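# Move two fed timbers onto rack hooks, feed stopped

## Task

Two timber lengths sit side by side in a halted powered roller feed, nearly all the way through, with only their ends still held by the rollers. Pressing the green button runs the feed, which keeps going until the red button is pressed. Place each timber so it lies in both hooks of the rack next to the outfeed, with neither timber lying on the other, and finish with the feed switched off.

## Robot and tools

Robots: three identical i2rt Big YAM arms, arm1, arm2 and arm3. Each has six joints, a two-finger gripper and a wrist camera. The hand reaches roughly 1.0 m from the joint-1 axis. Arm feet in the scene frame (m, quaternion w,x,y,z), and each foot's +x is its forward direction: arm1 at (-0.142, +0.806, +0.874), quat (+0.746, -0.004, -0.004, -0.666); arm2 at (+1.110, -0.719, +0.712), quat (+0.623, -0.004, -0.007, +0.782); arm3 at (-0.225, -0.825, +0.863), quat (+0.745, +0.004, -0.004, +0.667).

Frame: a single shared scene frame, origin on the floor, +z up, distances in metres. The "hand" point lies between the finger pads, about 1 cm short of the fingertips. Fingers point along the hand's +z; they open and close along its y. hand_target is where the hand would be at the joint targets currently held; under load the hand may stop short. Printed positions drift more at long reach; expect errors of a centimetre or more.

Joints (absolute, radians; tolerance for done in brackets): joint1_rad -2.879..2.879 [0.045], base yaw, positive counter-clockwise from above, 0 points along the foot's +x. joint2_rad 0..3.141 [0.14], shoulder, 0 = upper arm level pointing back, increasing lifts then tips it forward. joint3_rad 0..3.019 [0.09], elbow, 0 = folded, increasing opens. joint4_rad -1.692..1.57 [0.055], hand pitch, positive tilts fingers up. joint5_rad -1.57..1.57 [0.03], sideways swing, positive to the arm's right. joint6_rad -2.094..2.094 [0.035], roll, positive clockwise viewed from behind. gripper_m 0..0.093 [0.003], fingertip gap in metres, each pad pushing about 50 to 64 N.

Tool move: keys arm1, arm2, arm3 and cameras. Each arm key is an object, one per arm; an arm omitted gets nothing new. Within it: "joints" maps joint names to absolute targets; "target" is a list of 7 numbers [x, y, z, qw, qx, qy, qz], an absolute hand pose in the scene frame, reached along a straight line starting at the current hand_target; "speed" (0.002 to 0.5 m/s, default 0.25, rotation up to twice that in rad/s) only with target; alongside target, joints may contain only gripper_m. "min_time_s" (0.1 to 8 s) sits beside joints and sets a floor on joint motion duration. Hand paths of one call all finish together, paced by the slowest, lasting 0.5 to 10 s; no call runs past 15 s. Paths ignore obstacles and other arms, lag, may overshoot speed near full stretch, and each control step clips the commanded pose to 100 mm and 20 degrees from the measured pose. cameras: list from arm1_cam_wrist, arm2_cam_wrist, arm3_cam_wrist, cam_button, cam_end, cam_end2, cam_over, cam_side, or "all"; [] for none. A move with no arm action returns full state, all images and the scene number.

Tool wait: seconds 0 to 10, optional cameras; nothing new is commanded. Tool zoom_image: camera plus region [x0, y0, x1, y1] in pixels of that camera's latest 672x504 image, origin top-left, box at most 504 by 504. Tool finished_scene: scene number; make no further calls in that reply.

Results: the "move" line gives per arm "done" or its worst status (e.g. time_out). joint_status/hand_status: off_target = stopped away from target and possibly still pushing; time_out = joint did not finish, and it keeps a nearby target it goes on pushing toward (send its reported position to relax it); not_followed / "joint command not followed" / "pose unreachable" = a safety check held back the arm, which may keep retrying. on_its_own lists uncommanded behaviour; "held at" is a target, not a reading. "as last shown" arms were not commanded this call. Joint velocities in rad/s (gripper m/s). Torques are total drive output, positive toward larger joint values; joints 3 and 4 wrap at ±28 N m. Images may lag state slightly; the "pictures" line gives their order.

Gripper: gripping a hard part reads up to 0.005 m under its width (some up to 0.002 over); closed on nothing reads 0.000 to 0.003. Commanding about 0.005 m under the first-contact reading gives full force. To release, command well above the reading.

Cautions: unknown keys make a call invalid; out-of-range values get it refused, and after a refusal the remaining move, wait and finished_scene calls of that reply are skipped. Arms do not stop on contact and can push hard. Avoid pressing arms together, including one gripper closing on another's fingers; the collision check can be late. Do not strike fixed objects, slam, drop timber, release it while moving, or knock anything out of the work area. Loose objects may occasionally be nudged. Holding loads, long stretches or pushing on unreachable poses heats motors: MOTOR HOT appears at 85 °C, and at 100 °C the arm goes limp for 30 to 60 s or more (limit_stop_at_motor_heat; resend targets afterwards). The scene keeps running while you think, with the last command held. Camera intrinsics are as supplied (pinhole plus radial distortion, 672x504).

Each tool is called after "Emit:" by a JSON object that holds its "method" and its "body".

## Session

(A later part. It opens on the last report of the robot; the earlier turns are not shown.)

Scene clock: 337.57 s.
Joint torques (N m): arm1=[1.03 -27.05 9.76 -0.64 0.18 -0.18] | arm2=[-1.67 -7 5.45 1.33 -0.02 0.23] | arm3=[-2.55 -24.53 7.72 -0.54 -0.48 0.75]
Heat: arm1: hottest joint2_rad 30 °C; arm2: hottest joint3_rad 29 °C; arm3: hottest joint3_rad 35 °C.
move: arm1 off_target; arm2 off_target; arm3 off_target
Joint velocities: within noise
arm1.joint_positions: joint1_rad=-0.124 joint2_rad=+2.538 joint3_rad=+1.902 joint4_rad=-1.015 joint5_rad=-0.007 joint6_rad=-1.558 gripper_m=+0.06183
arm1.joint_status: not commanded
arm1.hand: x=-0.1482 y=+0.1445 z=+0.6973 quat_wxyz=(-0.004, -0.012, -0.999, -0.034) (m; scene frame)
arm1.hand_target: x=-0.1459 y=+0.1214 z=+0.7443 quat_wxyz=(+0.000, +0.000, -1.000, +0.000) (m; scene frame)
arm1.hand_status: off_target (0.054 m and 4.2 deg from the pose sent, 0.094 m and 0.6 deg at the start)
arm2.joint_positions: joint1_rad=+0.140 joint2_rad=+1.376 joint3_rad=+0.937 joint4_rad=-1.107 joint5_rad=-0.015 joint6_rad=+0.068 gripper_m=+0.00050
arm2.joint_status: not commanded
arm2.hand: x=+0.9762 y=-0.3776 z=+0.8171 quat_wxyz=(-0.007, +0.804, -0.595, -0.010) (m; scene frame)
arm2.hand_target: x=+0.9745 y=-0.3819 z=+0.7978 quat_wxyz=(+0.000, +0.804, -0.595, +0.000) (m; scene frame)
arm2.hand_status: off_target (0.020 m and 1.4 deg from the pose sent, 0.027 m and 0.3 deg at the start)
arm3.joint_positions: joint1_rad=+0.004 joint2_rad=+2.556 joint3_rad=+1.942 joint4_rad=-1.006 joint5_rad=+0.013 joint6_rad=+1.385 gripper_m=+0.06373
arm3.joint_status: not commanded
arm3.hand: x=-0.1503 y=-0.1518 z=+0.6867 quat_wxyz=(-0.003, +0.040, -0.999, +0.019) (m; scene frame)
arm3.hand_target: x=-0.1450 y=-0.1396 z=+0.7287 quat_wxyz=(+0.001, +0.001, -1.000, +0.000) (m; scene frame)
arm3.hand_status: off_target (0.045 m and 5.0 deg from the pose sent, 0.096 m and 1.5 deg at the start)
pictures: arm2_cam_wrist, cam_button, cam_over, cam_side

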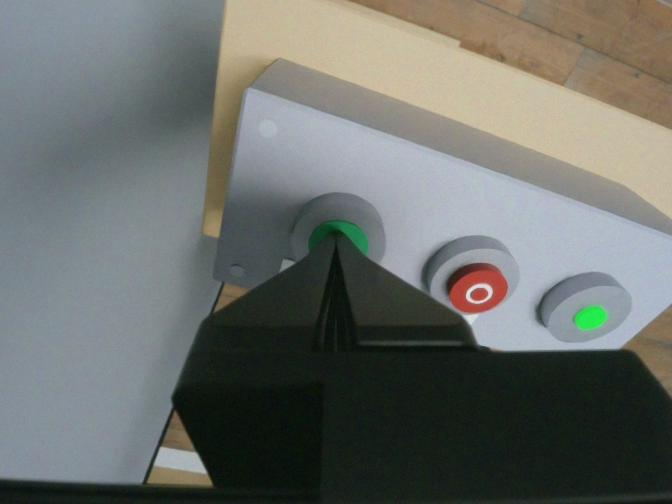

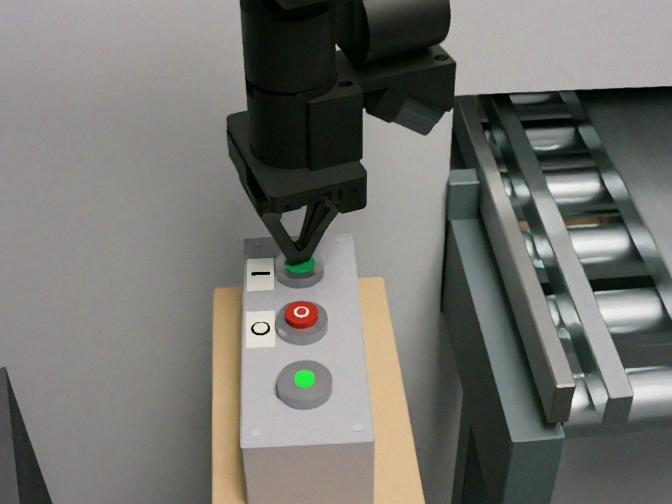

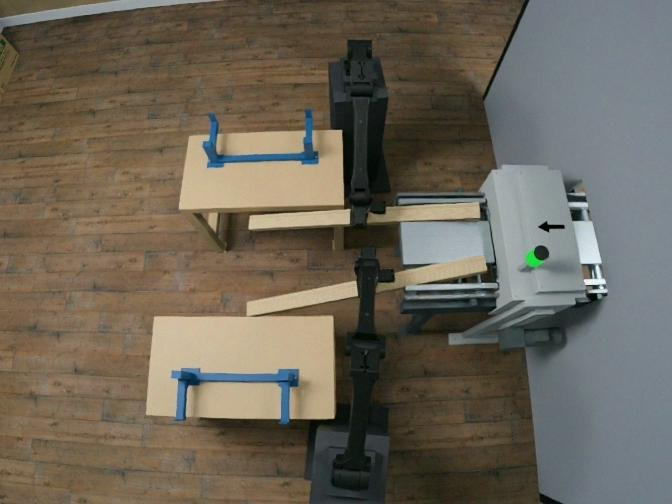

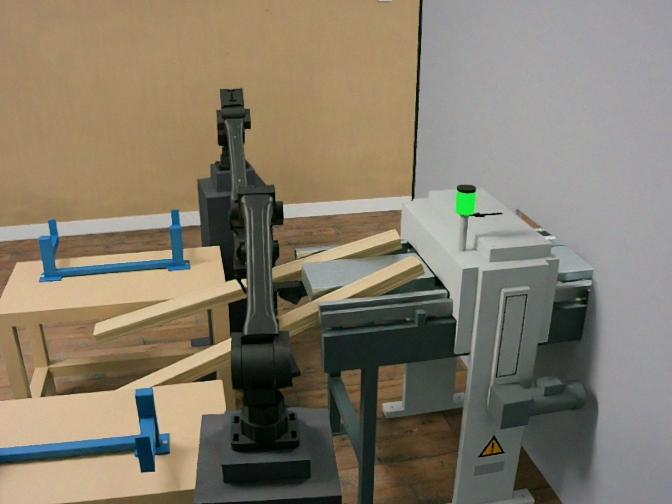

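Emit:
{"method": "move", "body": {"arm1": {"target":[-0.15,0.125,0.9,0,0,1,0],"speed":0.12}, "arm2": {"target":[0.974,-0.381,0.85,0,-0.804,0.595,0],"speed":0.2}, "arm3": {"target":[-0.15,-0.14,0.9,0,0,1,0],"speed":0.12}, "cameras": ["cam_over","cam_side","cam_end","cam_end2"]}}

Emit:
{"method": "move", "body": {"arm2": {"target":[1.032,-0.383,0.845,0,-0.804,0.595,0],"speed":0.2}}}

Emit:
{"method": "move", "body": {"arm2": {"target":[1.032,-0.383,0.797,0,-0.804,0.595,0],"speed":0.05}, "cameras": ["all"]}}

Scene clock: 355.77 s.
Joint torques (N m): arm1=[0.32 -29.33 14.89 -1.2 -0.12 -0.07] | arm2=[-1.85 -10.17 11.28 -0.35 -0.04 0.21] | arm3=[-2.49 -27.22 12.36 -0.61 -0.17 0.09]
Heat: arm1: hottest joint2_rad 37 °C; arm2: hottest joint3_rad 29 °C; arm3: hottest joint3_rad 34 °C.
move: arm1 off_target; arm2 off_target; arm3 off_target
Joint velocities: within noise
arm1.joint_positions: joint1_rad=-0.124 joint2_rad=+2.356 joint3_rad=+1.882 joint4_rad=-1.253 joint5_rad=+0.002 joint6_rad=-1.576 gripper_m=+0.06182
arm1.joint_status: not commanded
arm1.hand: x=-0.1496 y=+0.1667 z=+0.8125 quat_wxyz=(+0.000, -0.003, -0.997, -0.072) (m; scene frame)
arm1.hand_target: x=-0.1499 y=+0.1313 z=+0.8990 quat_wxyz=(+0.000, +0.000, -1.000, +0.000) (m; scene frame)
arm1.hand_status: off_target (0.097 m and 8.2 deg from the pose sent, 0.204 m and 4.1 deg at the start; pose on its path clipped on 39 of 79 steps)
arm2.joint_positions: joint1_rad=+0.140 joint2_rad=+1.360 joint3_rad=+0.945 joint4_rad=-1.215 joint5_rad=-0.015 joint6_rad=+0.068 gripper_m=+0.00050
arm2.joint_status: not commanded
arm2.hand: x=+0.9843 y=-0.3990 z=+0.8259 quat_wxyz=(+0.016, +0.803, -0.595, +0.025) (m; scene frame)
arm2.hand_target: x=+0.9744 y=-0.3821 z=+0.8500 quat_wxyz=(+0.000, +0.804, -0.595, +0.000) (m; scene frame)
arm2.hand_status: off_target (0.032 m and 3.3 deg from the pose sent, 0.033 m and 1.4 deg at the start)
arm3.joint_positions: joint1_rad=+0.012 joint2_rad=+2.372 joint3_rad=+1.910 joint4_rad=-1.266 joint5_rad=+0.006 joint6_rad=+1.461 gripper_m=+0.06373
arm3.joint_status: not commanded
arm3.hand: x=-0.1595 y=-0.1832 z=+0.8007 quat_wxyz=(+0.005, +0.006, -0.997, +0.072) (m; scene frame)
arm3.hand_target: x=-0.1514 y=-0.1497 z=+0.8906 quat_wxyz=(+0.000, +0.000, -1.000, +0.000) (m; scene frame)
arm3.hand_status: off_target (0.109 m and 8.3 deg from the pose sent, 0.214 m and 5.1 deg at the start; pose on its path clipped on 63 of 79 steps)
pictures: cam_end, cam_end2, cam_over, cam_side

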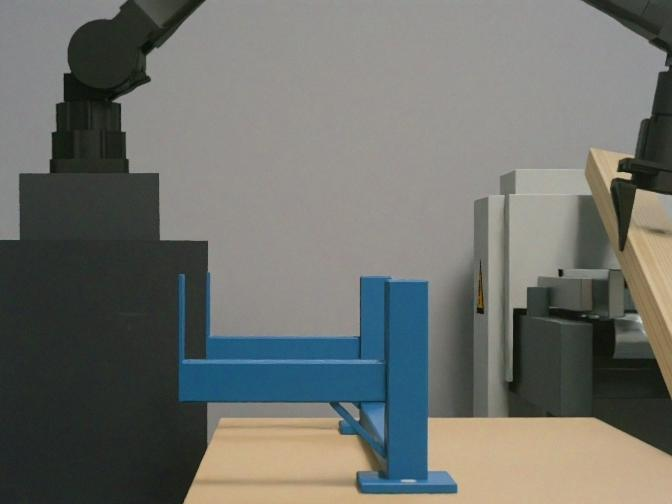

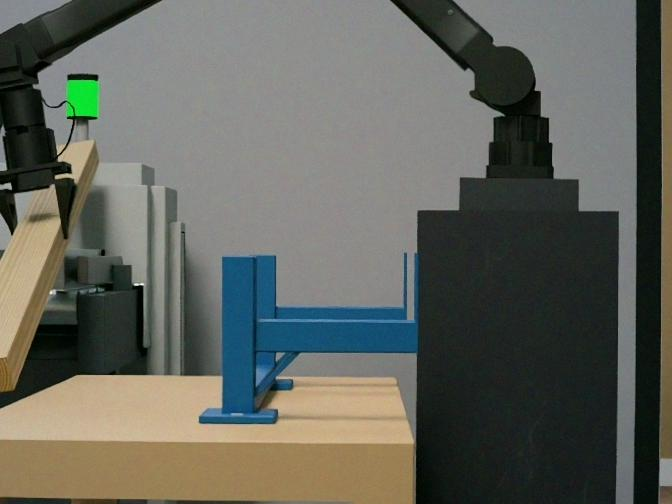

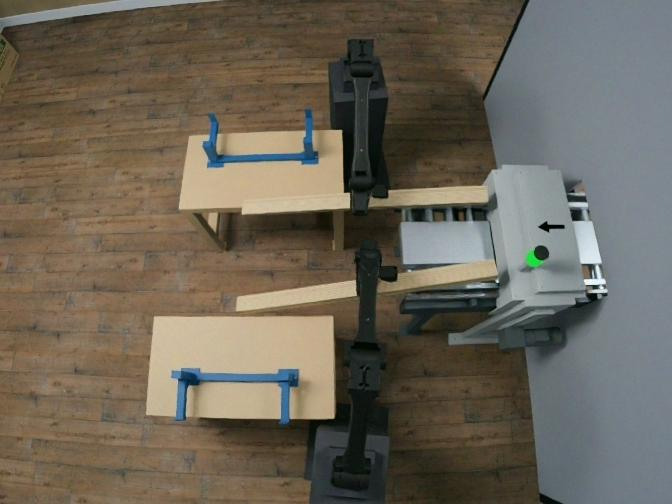

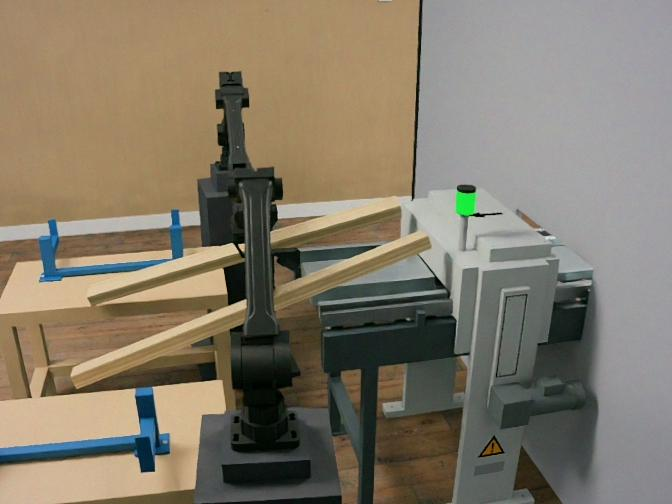

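Scene clock: 357.10 s.
Joint torques (N m): arm1=[0.44 -29.33 14.84 -1.2 -0.15 -0.06] | arm2=[-3.02 -9.41 7.56 0.13 -0.08 0.01] | arm3=[-2.49 -27.22 12.36 -0.57 -0.18 0.08]
Heat: arm1: hottest joint2_rad 37 °C; arm2: hottest joint3_rad 29 °C; arm3: hottest joint3_rad 34 °C.
move: arm2 done
Joint velocities: within noise
arm1, arm3: as last shown
arm2.joint_positions: joint1_rad=+0.001 joint2_rad=+1.316 joint3_rad=+0.945 joint4_rad=-1.215 joint5_rad=-0.013 joint6_rad=-0.067 gripper_m=+0.00050
arm2.joint_status: not commanded
arm2.hand: x=+1.0297 y=-0.3845 z=+0.8407 quat_wxyz=(+0.003, +0.803, -0.596, +0.005) (m; scene frame)
arm2.hand_target: x=+1.0321 y=-0.3830 z=+0.8449 quat_wxyz=(+0.000, +0.804, -0.595, +0.000) (m; scene frame)
arm2.hand_status: done (0.005 m and 0.7 deg from the pose sent, 0.054 m and 3.3 deg at the start)
pictures: none

Scene clock: 358.57 s.
Joint torques (N m): arm1=[0.26 -29.27 14.9 -1.17 -0.16 -0.07] | arm2=[-2.84 -6.24 5.33 1.42 -0.08 0.03] | arm3=[-2.43 -27.22 12.34 -0.57 -0.18 0.09]
Heat: arm1: hottest joint2_rad 38 °C; arm2: hottest joint3_rad 29 °C; arm3: hottest joint3_rad 34 °C.
move: arm2 off_target
Joint velocities: within noise
arm1, arm3: as last shown
arm2.joint_positions: joint1_rad=+0.001 joint2_rad=+1.329 joint3_rad=+0.889 joint4_rad=-1.110 joint5_rad=-0.013 joint6_rad=-0.067 gripper_m=+0.00050
arm2.joint_status: not commanded
arm2.hand: x=+1.0292 y=-0.3811 z=+0.8169 quat_wxyz=(-0.008, +0.803, -0.596, -0.008) (m; scene frame)
arm2.hand_target: x=+1.0322 y=-0.3840 z=+0.7979 quat_wxyz=(+0.000, +0.804, -0.595, +0.000) (m; scene frame)
arm2.hand_status: off_target (0.020 m and 1.3 deg from the pose sent, 0.044 m and 0.7 deg at the start)
pictures: arm1_cam_wrist, arm2_cam_wrist, arm3_cam_wrist, cam_button, cam_end, cam_end2, cam_over, cam_side

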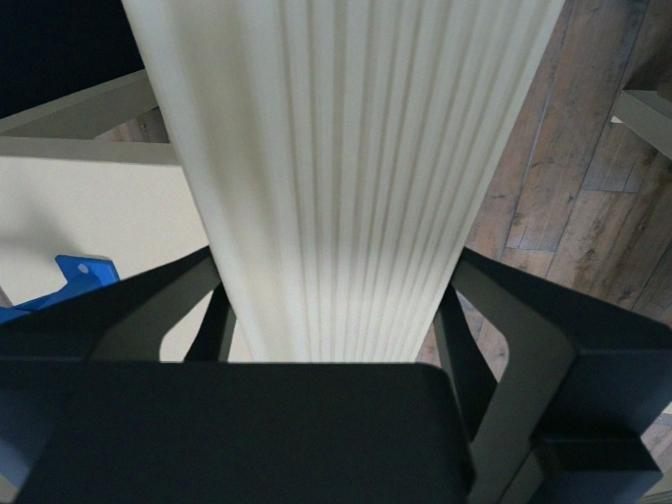

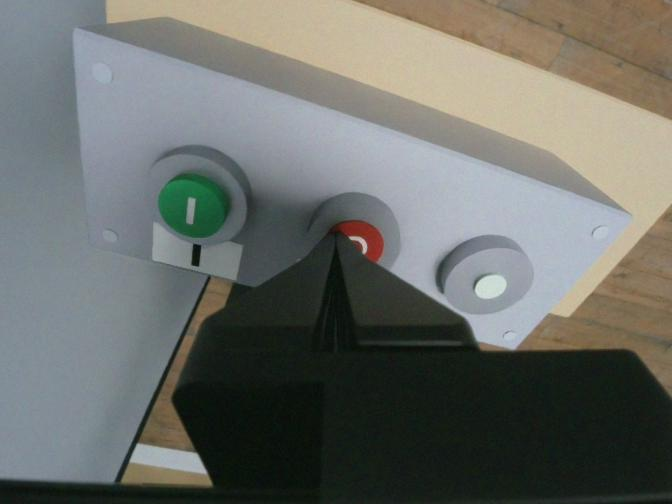

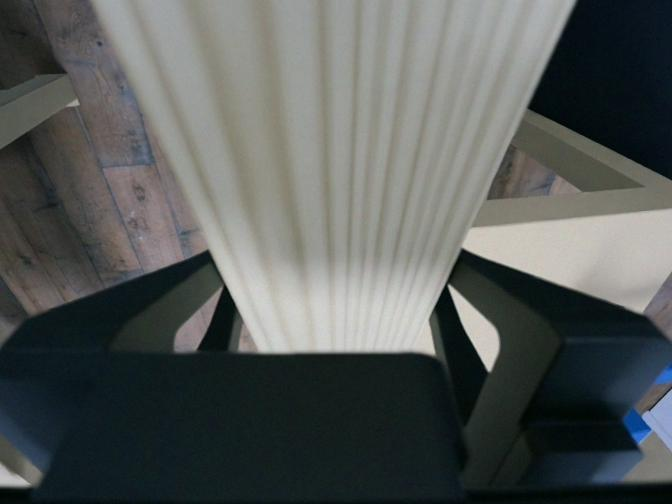

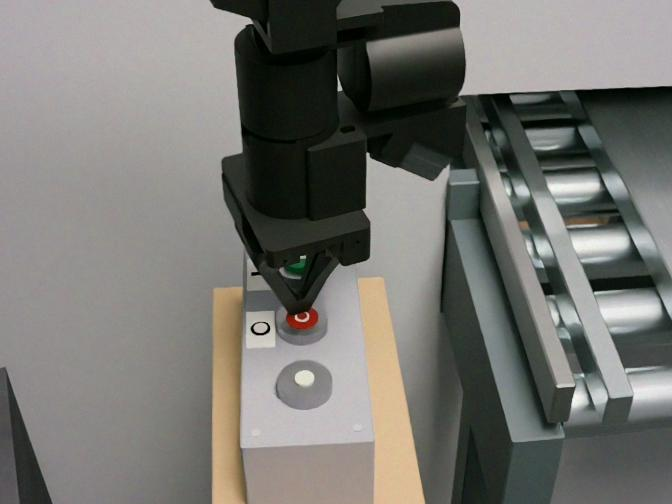

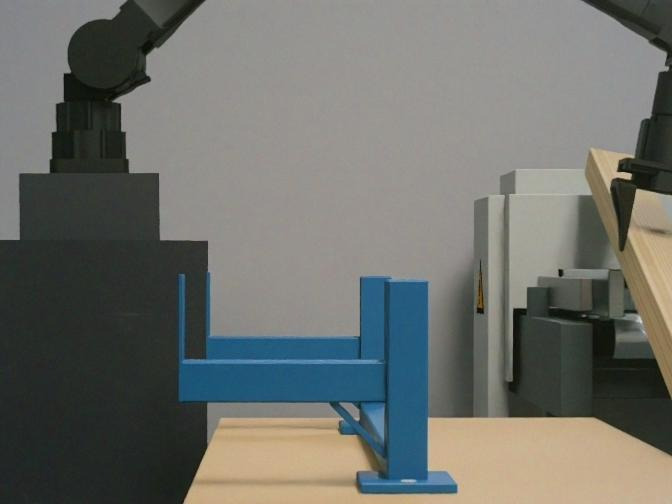

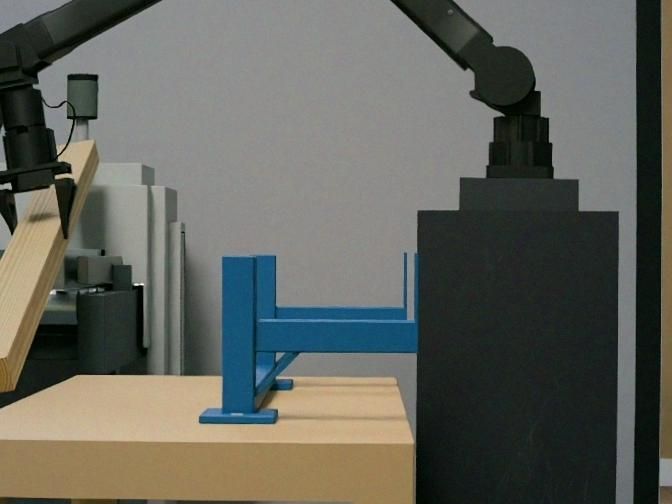

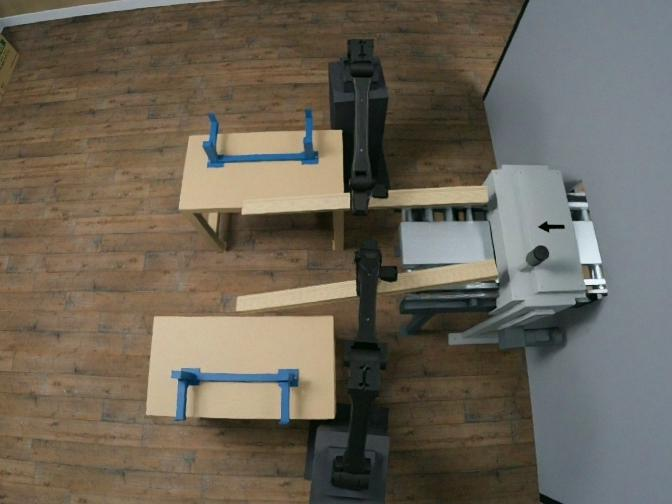

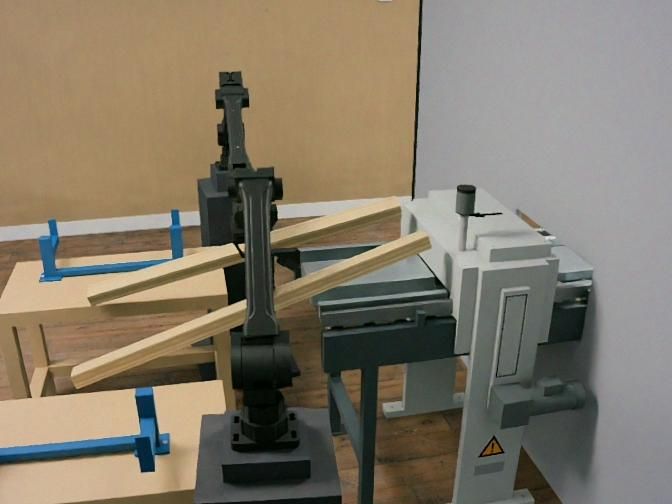

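Emit:
{"method": "move", "body": {"arm1": {"target":[-0.45,0.2,1.0,0,0,1,0],"speed":0.15}, "arm2": {"target":[1.032,-0.383,0.9,0,-0.804,0.595,0],"speed":0.2}, "arm3": {"target":[-0.55,-0.25,1.0,0,0,1,0],"speed":0.15}, "cameras": ["all"]}}

Scene clock: 466.30 s.
Joint torques (N m): arm1=[0.26 -28.4 16.96 -1.32 -0.17 -0.09] | arm2=[-3.19 -9.17 11.89 -0.32 -0.04 0.01] | arm3=[-1.85 -24.64 14.99 -0.59 -0.13 0.1]
Heat: arm1: hottest joint2_rad 48 °C; arm2: hottest joint3_rad 28 °C; arm3: hottest joint2_rad 41 °C.
move: arm1 off_target; arm2 off_target; arm3 off_target
Joint velocities: within noise
arm1.joint_positions: joint1_rad=-0.574 joint2_rad=+2.248 joint3_rad=+1.864 joint4_rad=-1.356 joint5_rad=+0.008 joint6_rad=-2.029 gripper_m=+0.06182
arm1.joint_status: not commanded
arm1.hand: x=-0.4214 y=+0.2480 z=+0.8755 quat_wxyz=(-0.034, -0.001, -0.997, -0.071) (m; scene frame)
arm1.hand_target: x=-0.4388 y=+0.2199 z=+0.9660 quat_wxyz=(+0.001, +0.000, -1.000, +0.000) (m; scene frame)
arm1.hand_status: off_target (0.136 m and 9.1 deg from the pose sent, 0.356 m and 8.2 deg at the start; pose on its path clipped on 65 of 119 steps)
arm2.joint_positions: joint1_rad=+0.001 joint2_rad=+1.271 joint3_rad=+0.997 joint4_rad=-1.359 joint5_rad=-0.013 joint6_rad=-0.069 gripper_m=+0.00050
arm2.joint_status: not commanded
arm2.hand: x=+1.0330 y=-0.4013 z=+0.8744 quat_wxyz=(+0.019, +0.803, -0.596, +0.023) (m; scene frame)
arm2.hand_target: x=+1.0323 y=-0.3843 z=+0.8998 quat_wxyz=(-0.001, +0.804, -0.595, +0.000) (m; scene frame)
arm2.hand_status: off_target (0.031 m and 3.4 deg from the pose sent, 0.083 m and 1.4 deg at the start)
arm3.joint_positions: joint1_rad=+0.622 joint2_rad=+2.176 joint3_rad=+1.784 joint4_rad=-1.356 joint5_rad=-0.004 joint6_rad=+2.078 gripper_m=+0.06373
arm3.joint_status: not commanded
arm3.hand: x=-0.5195 y=-0.2999 z=+0.8825 quat_wxyz=(-0.042, +0.001, -0.997, +0.072) (m; scene frame)
arm3.hand_target: x=-0.5384 y=-0.2696 z=+0.9719 quat_wxyz=(+0.000, +0.000, -1.000, +0.000) (m; scene frame)
arm3.hand_status: off_target (0.131 m and 9.6 deg from the pose sent, 0.443 m and 8.3 deg at the start; pose on its path clipped on 68 of 119 steps)
pictures: arm1_cam_wrist, arm2_cam_wrist, arm3_cam_wrist, cam_button, cam_end, cam_end2, cam_over, cam_side

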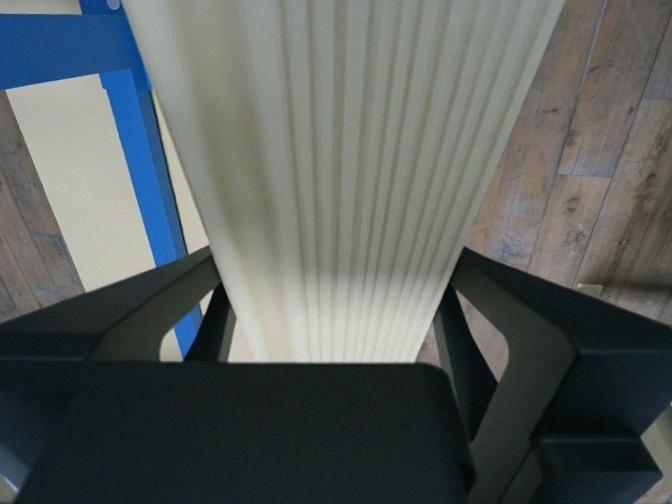

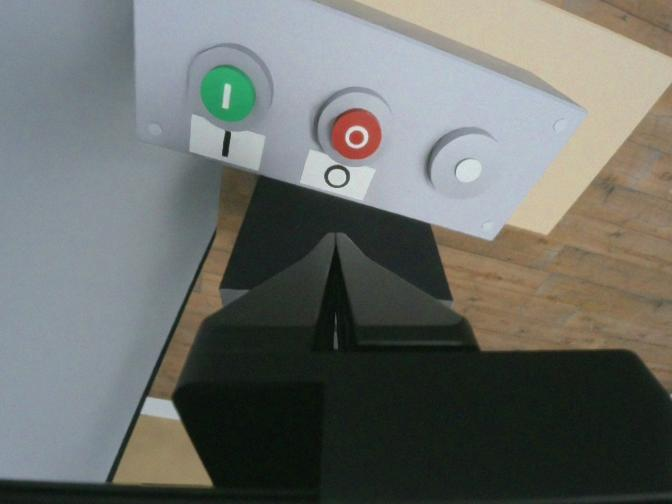

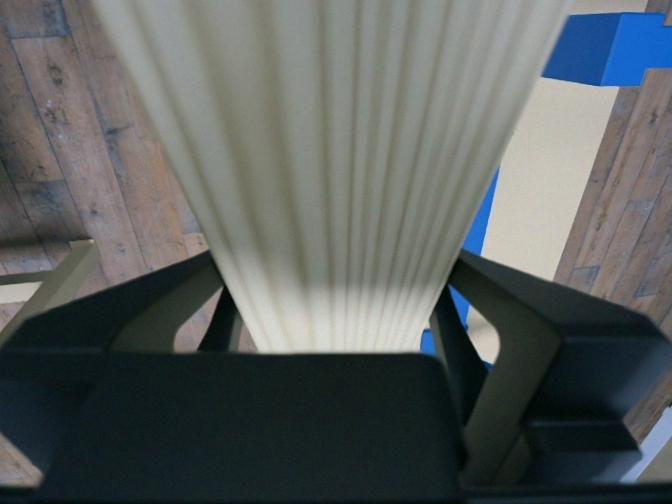

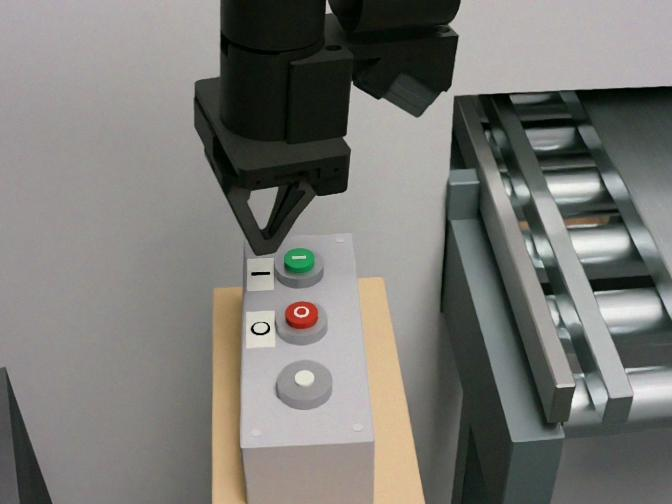

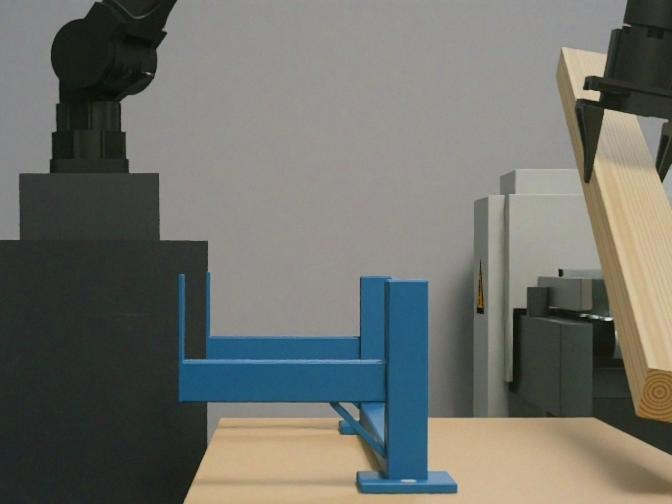

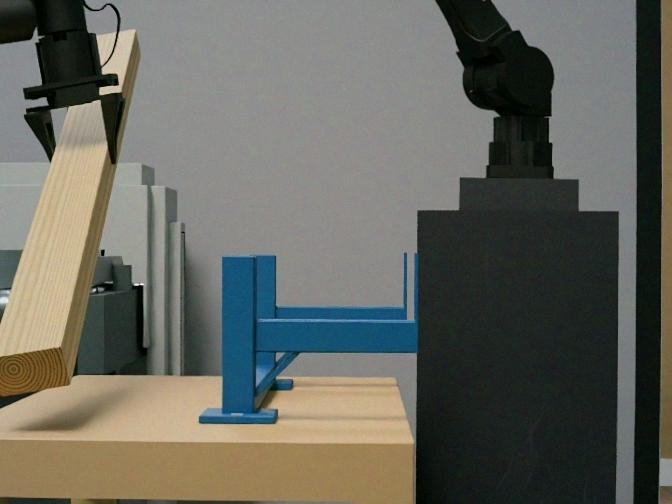

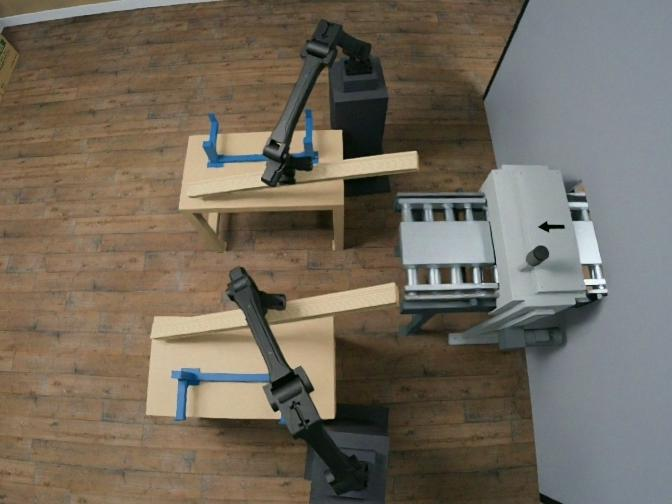

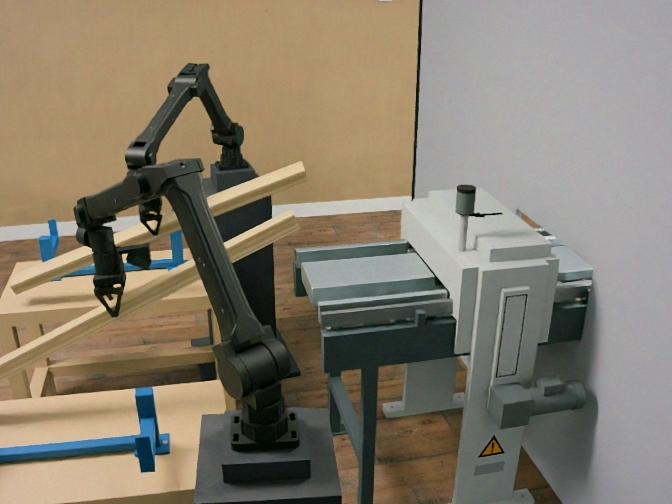

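Emit:
{"method": "move", "body": {"arm1": {"target":[-0.47,0.265,0.80,0,0,1,0],"speed":0.12}, "arm3": {"target":[-0.50,-0.36,0.80,0,0,1,0],"speed":0.12}, "cameras": ["all"]}}

Scene clock: 498.03 s.
Joint torques (N m): arm1=[-0.32 -23.77 10.09 -0.06 -0.35 -0.01] | arm2=[-3.14 -9.17 11.9 -0.34 -0.04 0.01] | arm3=[-0.79 -19.02 7.31 0.49 0.08 0.07]
Heat: arm1: hottest joint2_rad 48 °C; arm2: hottest joint3_rad 31 °C; arm3: hottest joint3_rad 52 °C.
move: arm1 off_target; arm3 off_target
Joint velocities: within noise
arm1.joint_positions: joint1_rad=-0.644 joint2_rad=+2.311 joint3_rad=+1.649 joint4_rad=-0.994 joint5_rad=+0.020 joint6_rad=-2.089 gripper_m=+0.06180
arm1.joint_status: not commanded
arm1.hand: x=-0.4528 y=+0.2833 z=+0.7621 quat_wxyz=(-0.013, -0.006, -0.999, -0.036) (m; scene frame)
arm1.hand_target: x=-0.4692 y=+0.2661 z=+0.8000 quat_wxyz=(+0.003, -0.011, -1.000, -0.002) (m; scene frame)
arm1.hand_status: off_target (0.046 m and 4.5 deg from the pose sent, 0.091 m and 9.1 deg at the start; a joint's target at an end of its range on 34 of 70 steps)
arm2: as last shown
arm3.joint_positions: joint1_rad=+0.630 joint2_rad=+2.106 joint3_rad=+1.302 joint4_rad=-0.848 joint5_rad=-0.015 joint6_rad=+2.090 gripper_m=+0.06373
arm3.joint_status: not commanded
arm3.hand: x=-0.4835 y=-0.3747 z=+0.7677 quat_wxyz=(-0.014, -0.001, -0.999, +0.032) (m; scene frame)
arm3.hand_target: x=-0.4994 y=-0.3607 z=+0.7997 quat_wxyz=(+0.002, +0.005, -1.000, +0.001) (m; scene frame)
arm3.hand_status: off_target (0.039 m and 4.1 deg from the pose sent, 0.104 m and 9.6 deg at the start; a joint's target at an end of its range on 43 of 70 steps)
pictures: arm1_cam_wrist, arm2_cam_wrist, arm3_cam_wrist, cam_button, cam_end, cam_end2, cam_over, cam_side

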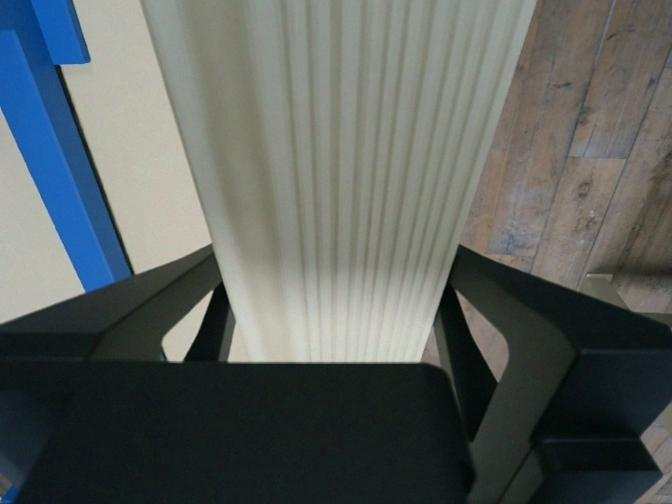

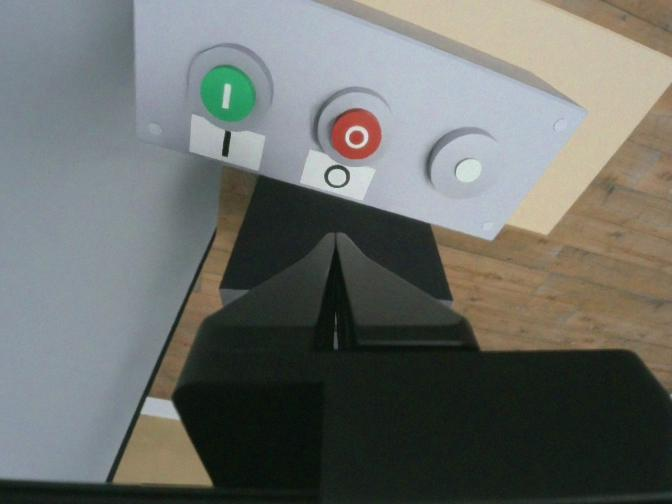

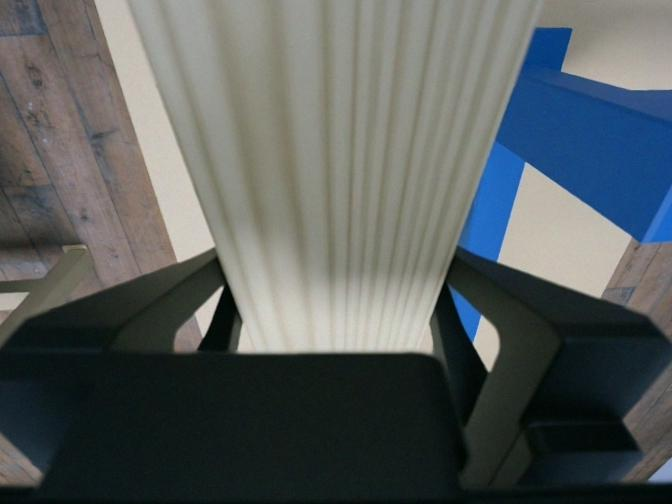

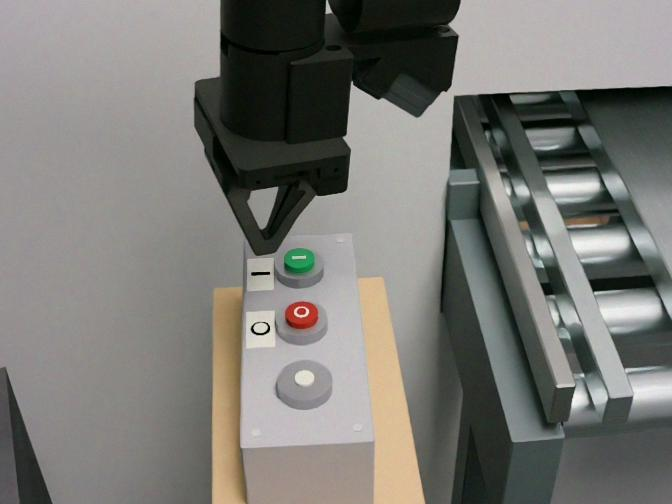

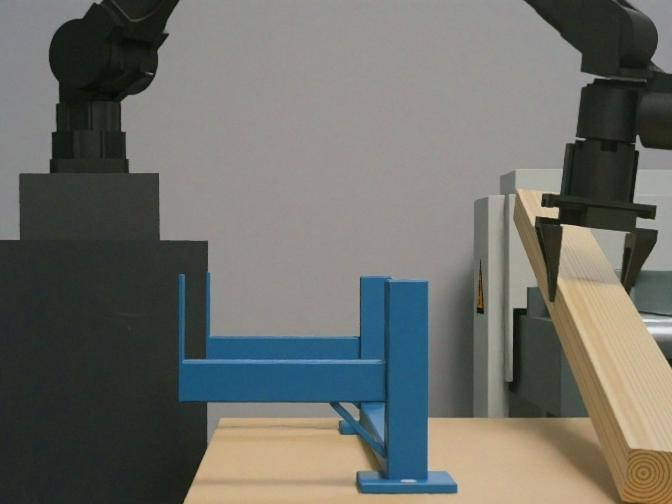

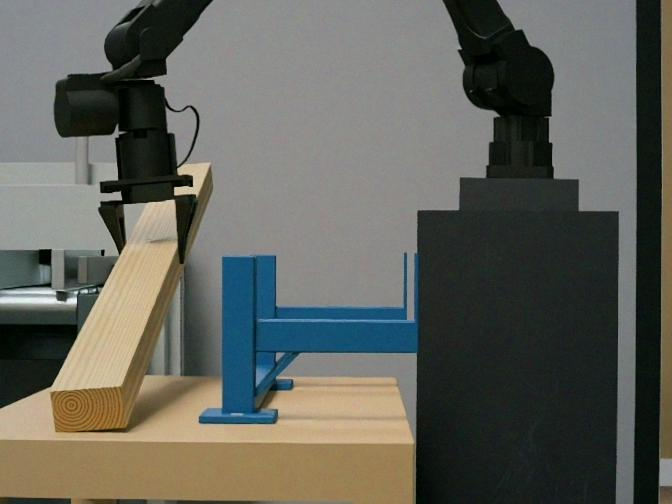

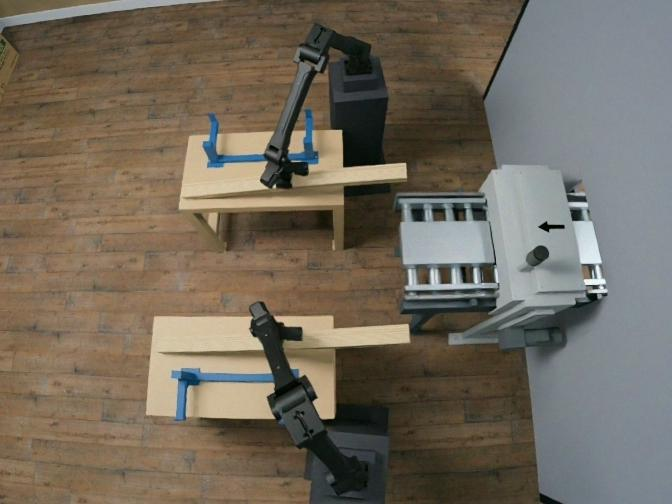

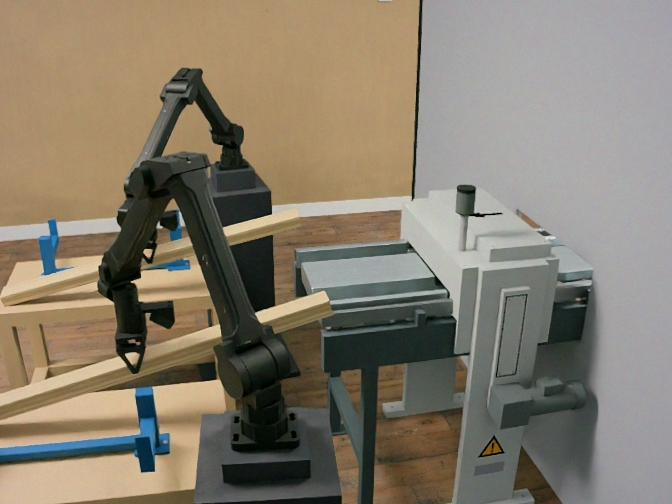

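Emit:
{"method": "move", "body": {"arm1": {"target":[-0.46,0.285,0.665,0,0,1,0],"speed":0.08}, "arm3": {"target":[-0.49,-0.365,0.665,0,0,1,0],"speed":0.08}, "cameras": ["cam_end","cam_end2","cam_side","arm1_cam_wrist","arm3_cam_wrist"]}}

Scene clock: 510.03 s.
Joint torques (N m): arm1=[-0.67 -21.66 7.69 0.35 -0.23 -0.03] | arm2=[-3.14 -9.11 11.9 -0.34 -0.04 0.01] | arm3=[-1.49 -18.14 5.9 0.39 0.22 0.08]
Heat: arm1: hottest joint2_rad 43 °C; arm2: hottest joint3_rad 32 °C; arm3: hottest joint3_rad 48 °C.
move: arm1 off_target; arm3 off_target
Joint velocities: within noise
arm1.joint_positions: joint1_rad=-0.646 joint2_rad=+2.470 joint3_rad=+1.592 joint4_rad=-0.743 joint5_rad=+0.018 joint6_rad=-2.090 gripper_m=+0.06179
arm1.joint_status: not commanded
arm1.hand: x=-0.4453 y=+0.2954 z=+0.6507 quat_wxyz=(-0.005, -0.007, -1.000, -0.020) (m; scene frame)
arm1.hand_target: x=-0.4595 y=+0.2851 z=+0.6653 quat_wxyz=(+0.004, -0.012, -1.000, -0.002) (m; scene frame)
arm1.hand_status: off_target (0.023 m and 2.5 deg from the pose sent, 0.097 m and 4.4 deg at the start; a joint's target at an end of its range on 70 of 70 steps)
arm2: as last shown
arm3.joint_positions: joint1_rad=+0.630 joint2_rad=+2.339 joint3_rad=+1.278 joint4_rad=-0.577 joint5_rad=-0.015 joint6_rad=+2.090 gripper_m=+0.06373
arm3.joint_status: not commanded
arm3.hand: x=-0.4765 y=-0.3863 z=+0.6427 quat_wxyz=(-0.010, +0.000, -1.000, +0.027) (m; scene frame)
arm3.hand_target: x=-0.4897 y=-0.3655 z=+0.6652 quat_wxyz=(+0.001, +0.001, -1.000, +0.000) (m; scene frame)
arm3.hand_status: off_target (0.034 m and 3.3 deg from the pose sent, 0.103 m and 4.1 deg at the start; a joint's target at an end of its range on 70 of 70 steps)
pictures: arm1_cam_wrist, arm3_cam_wrist, cam_end, cam_end2, cam_side

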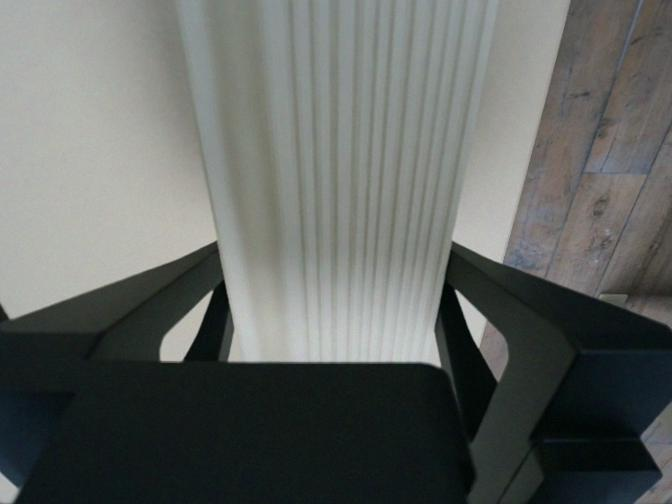

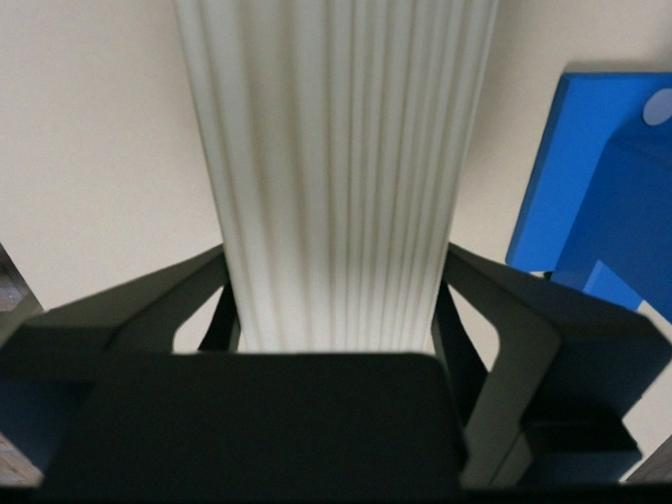

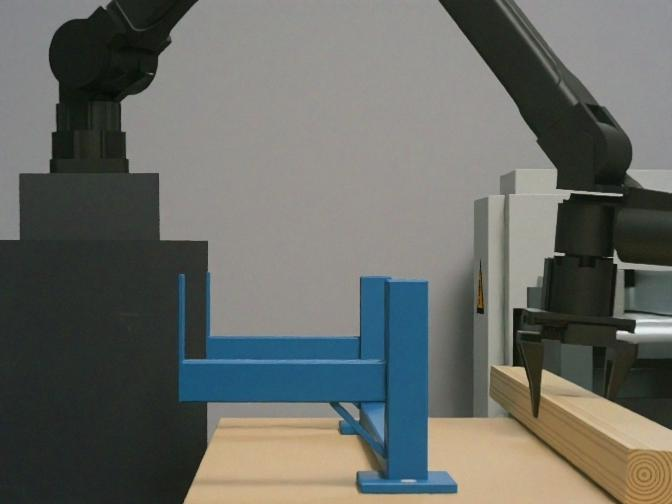

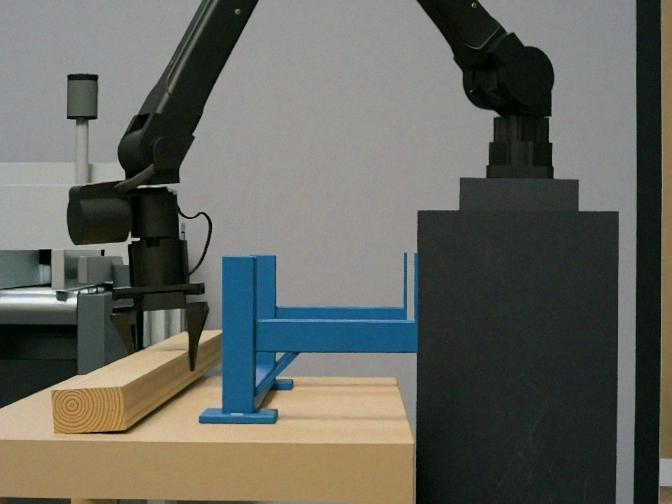

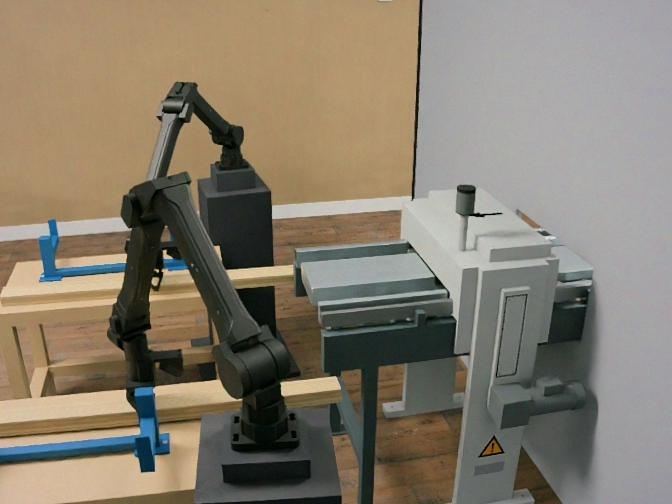

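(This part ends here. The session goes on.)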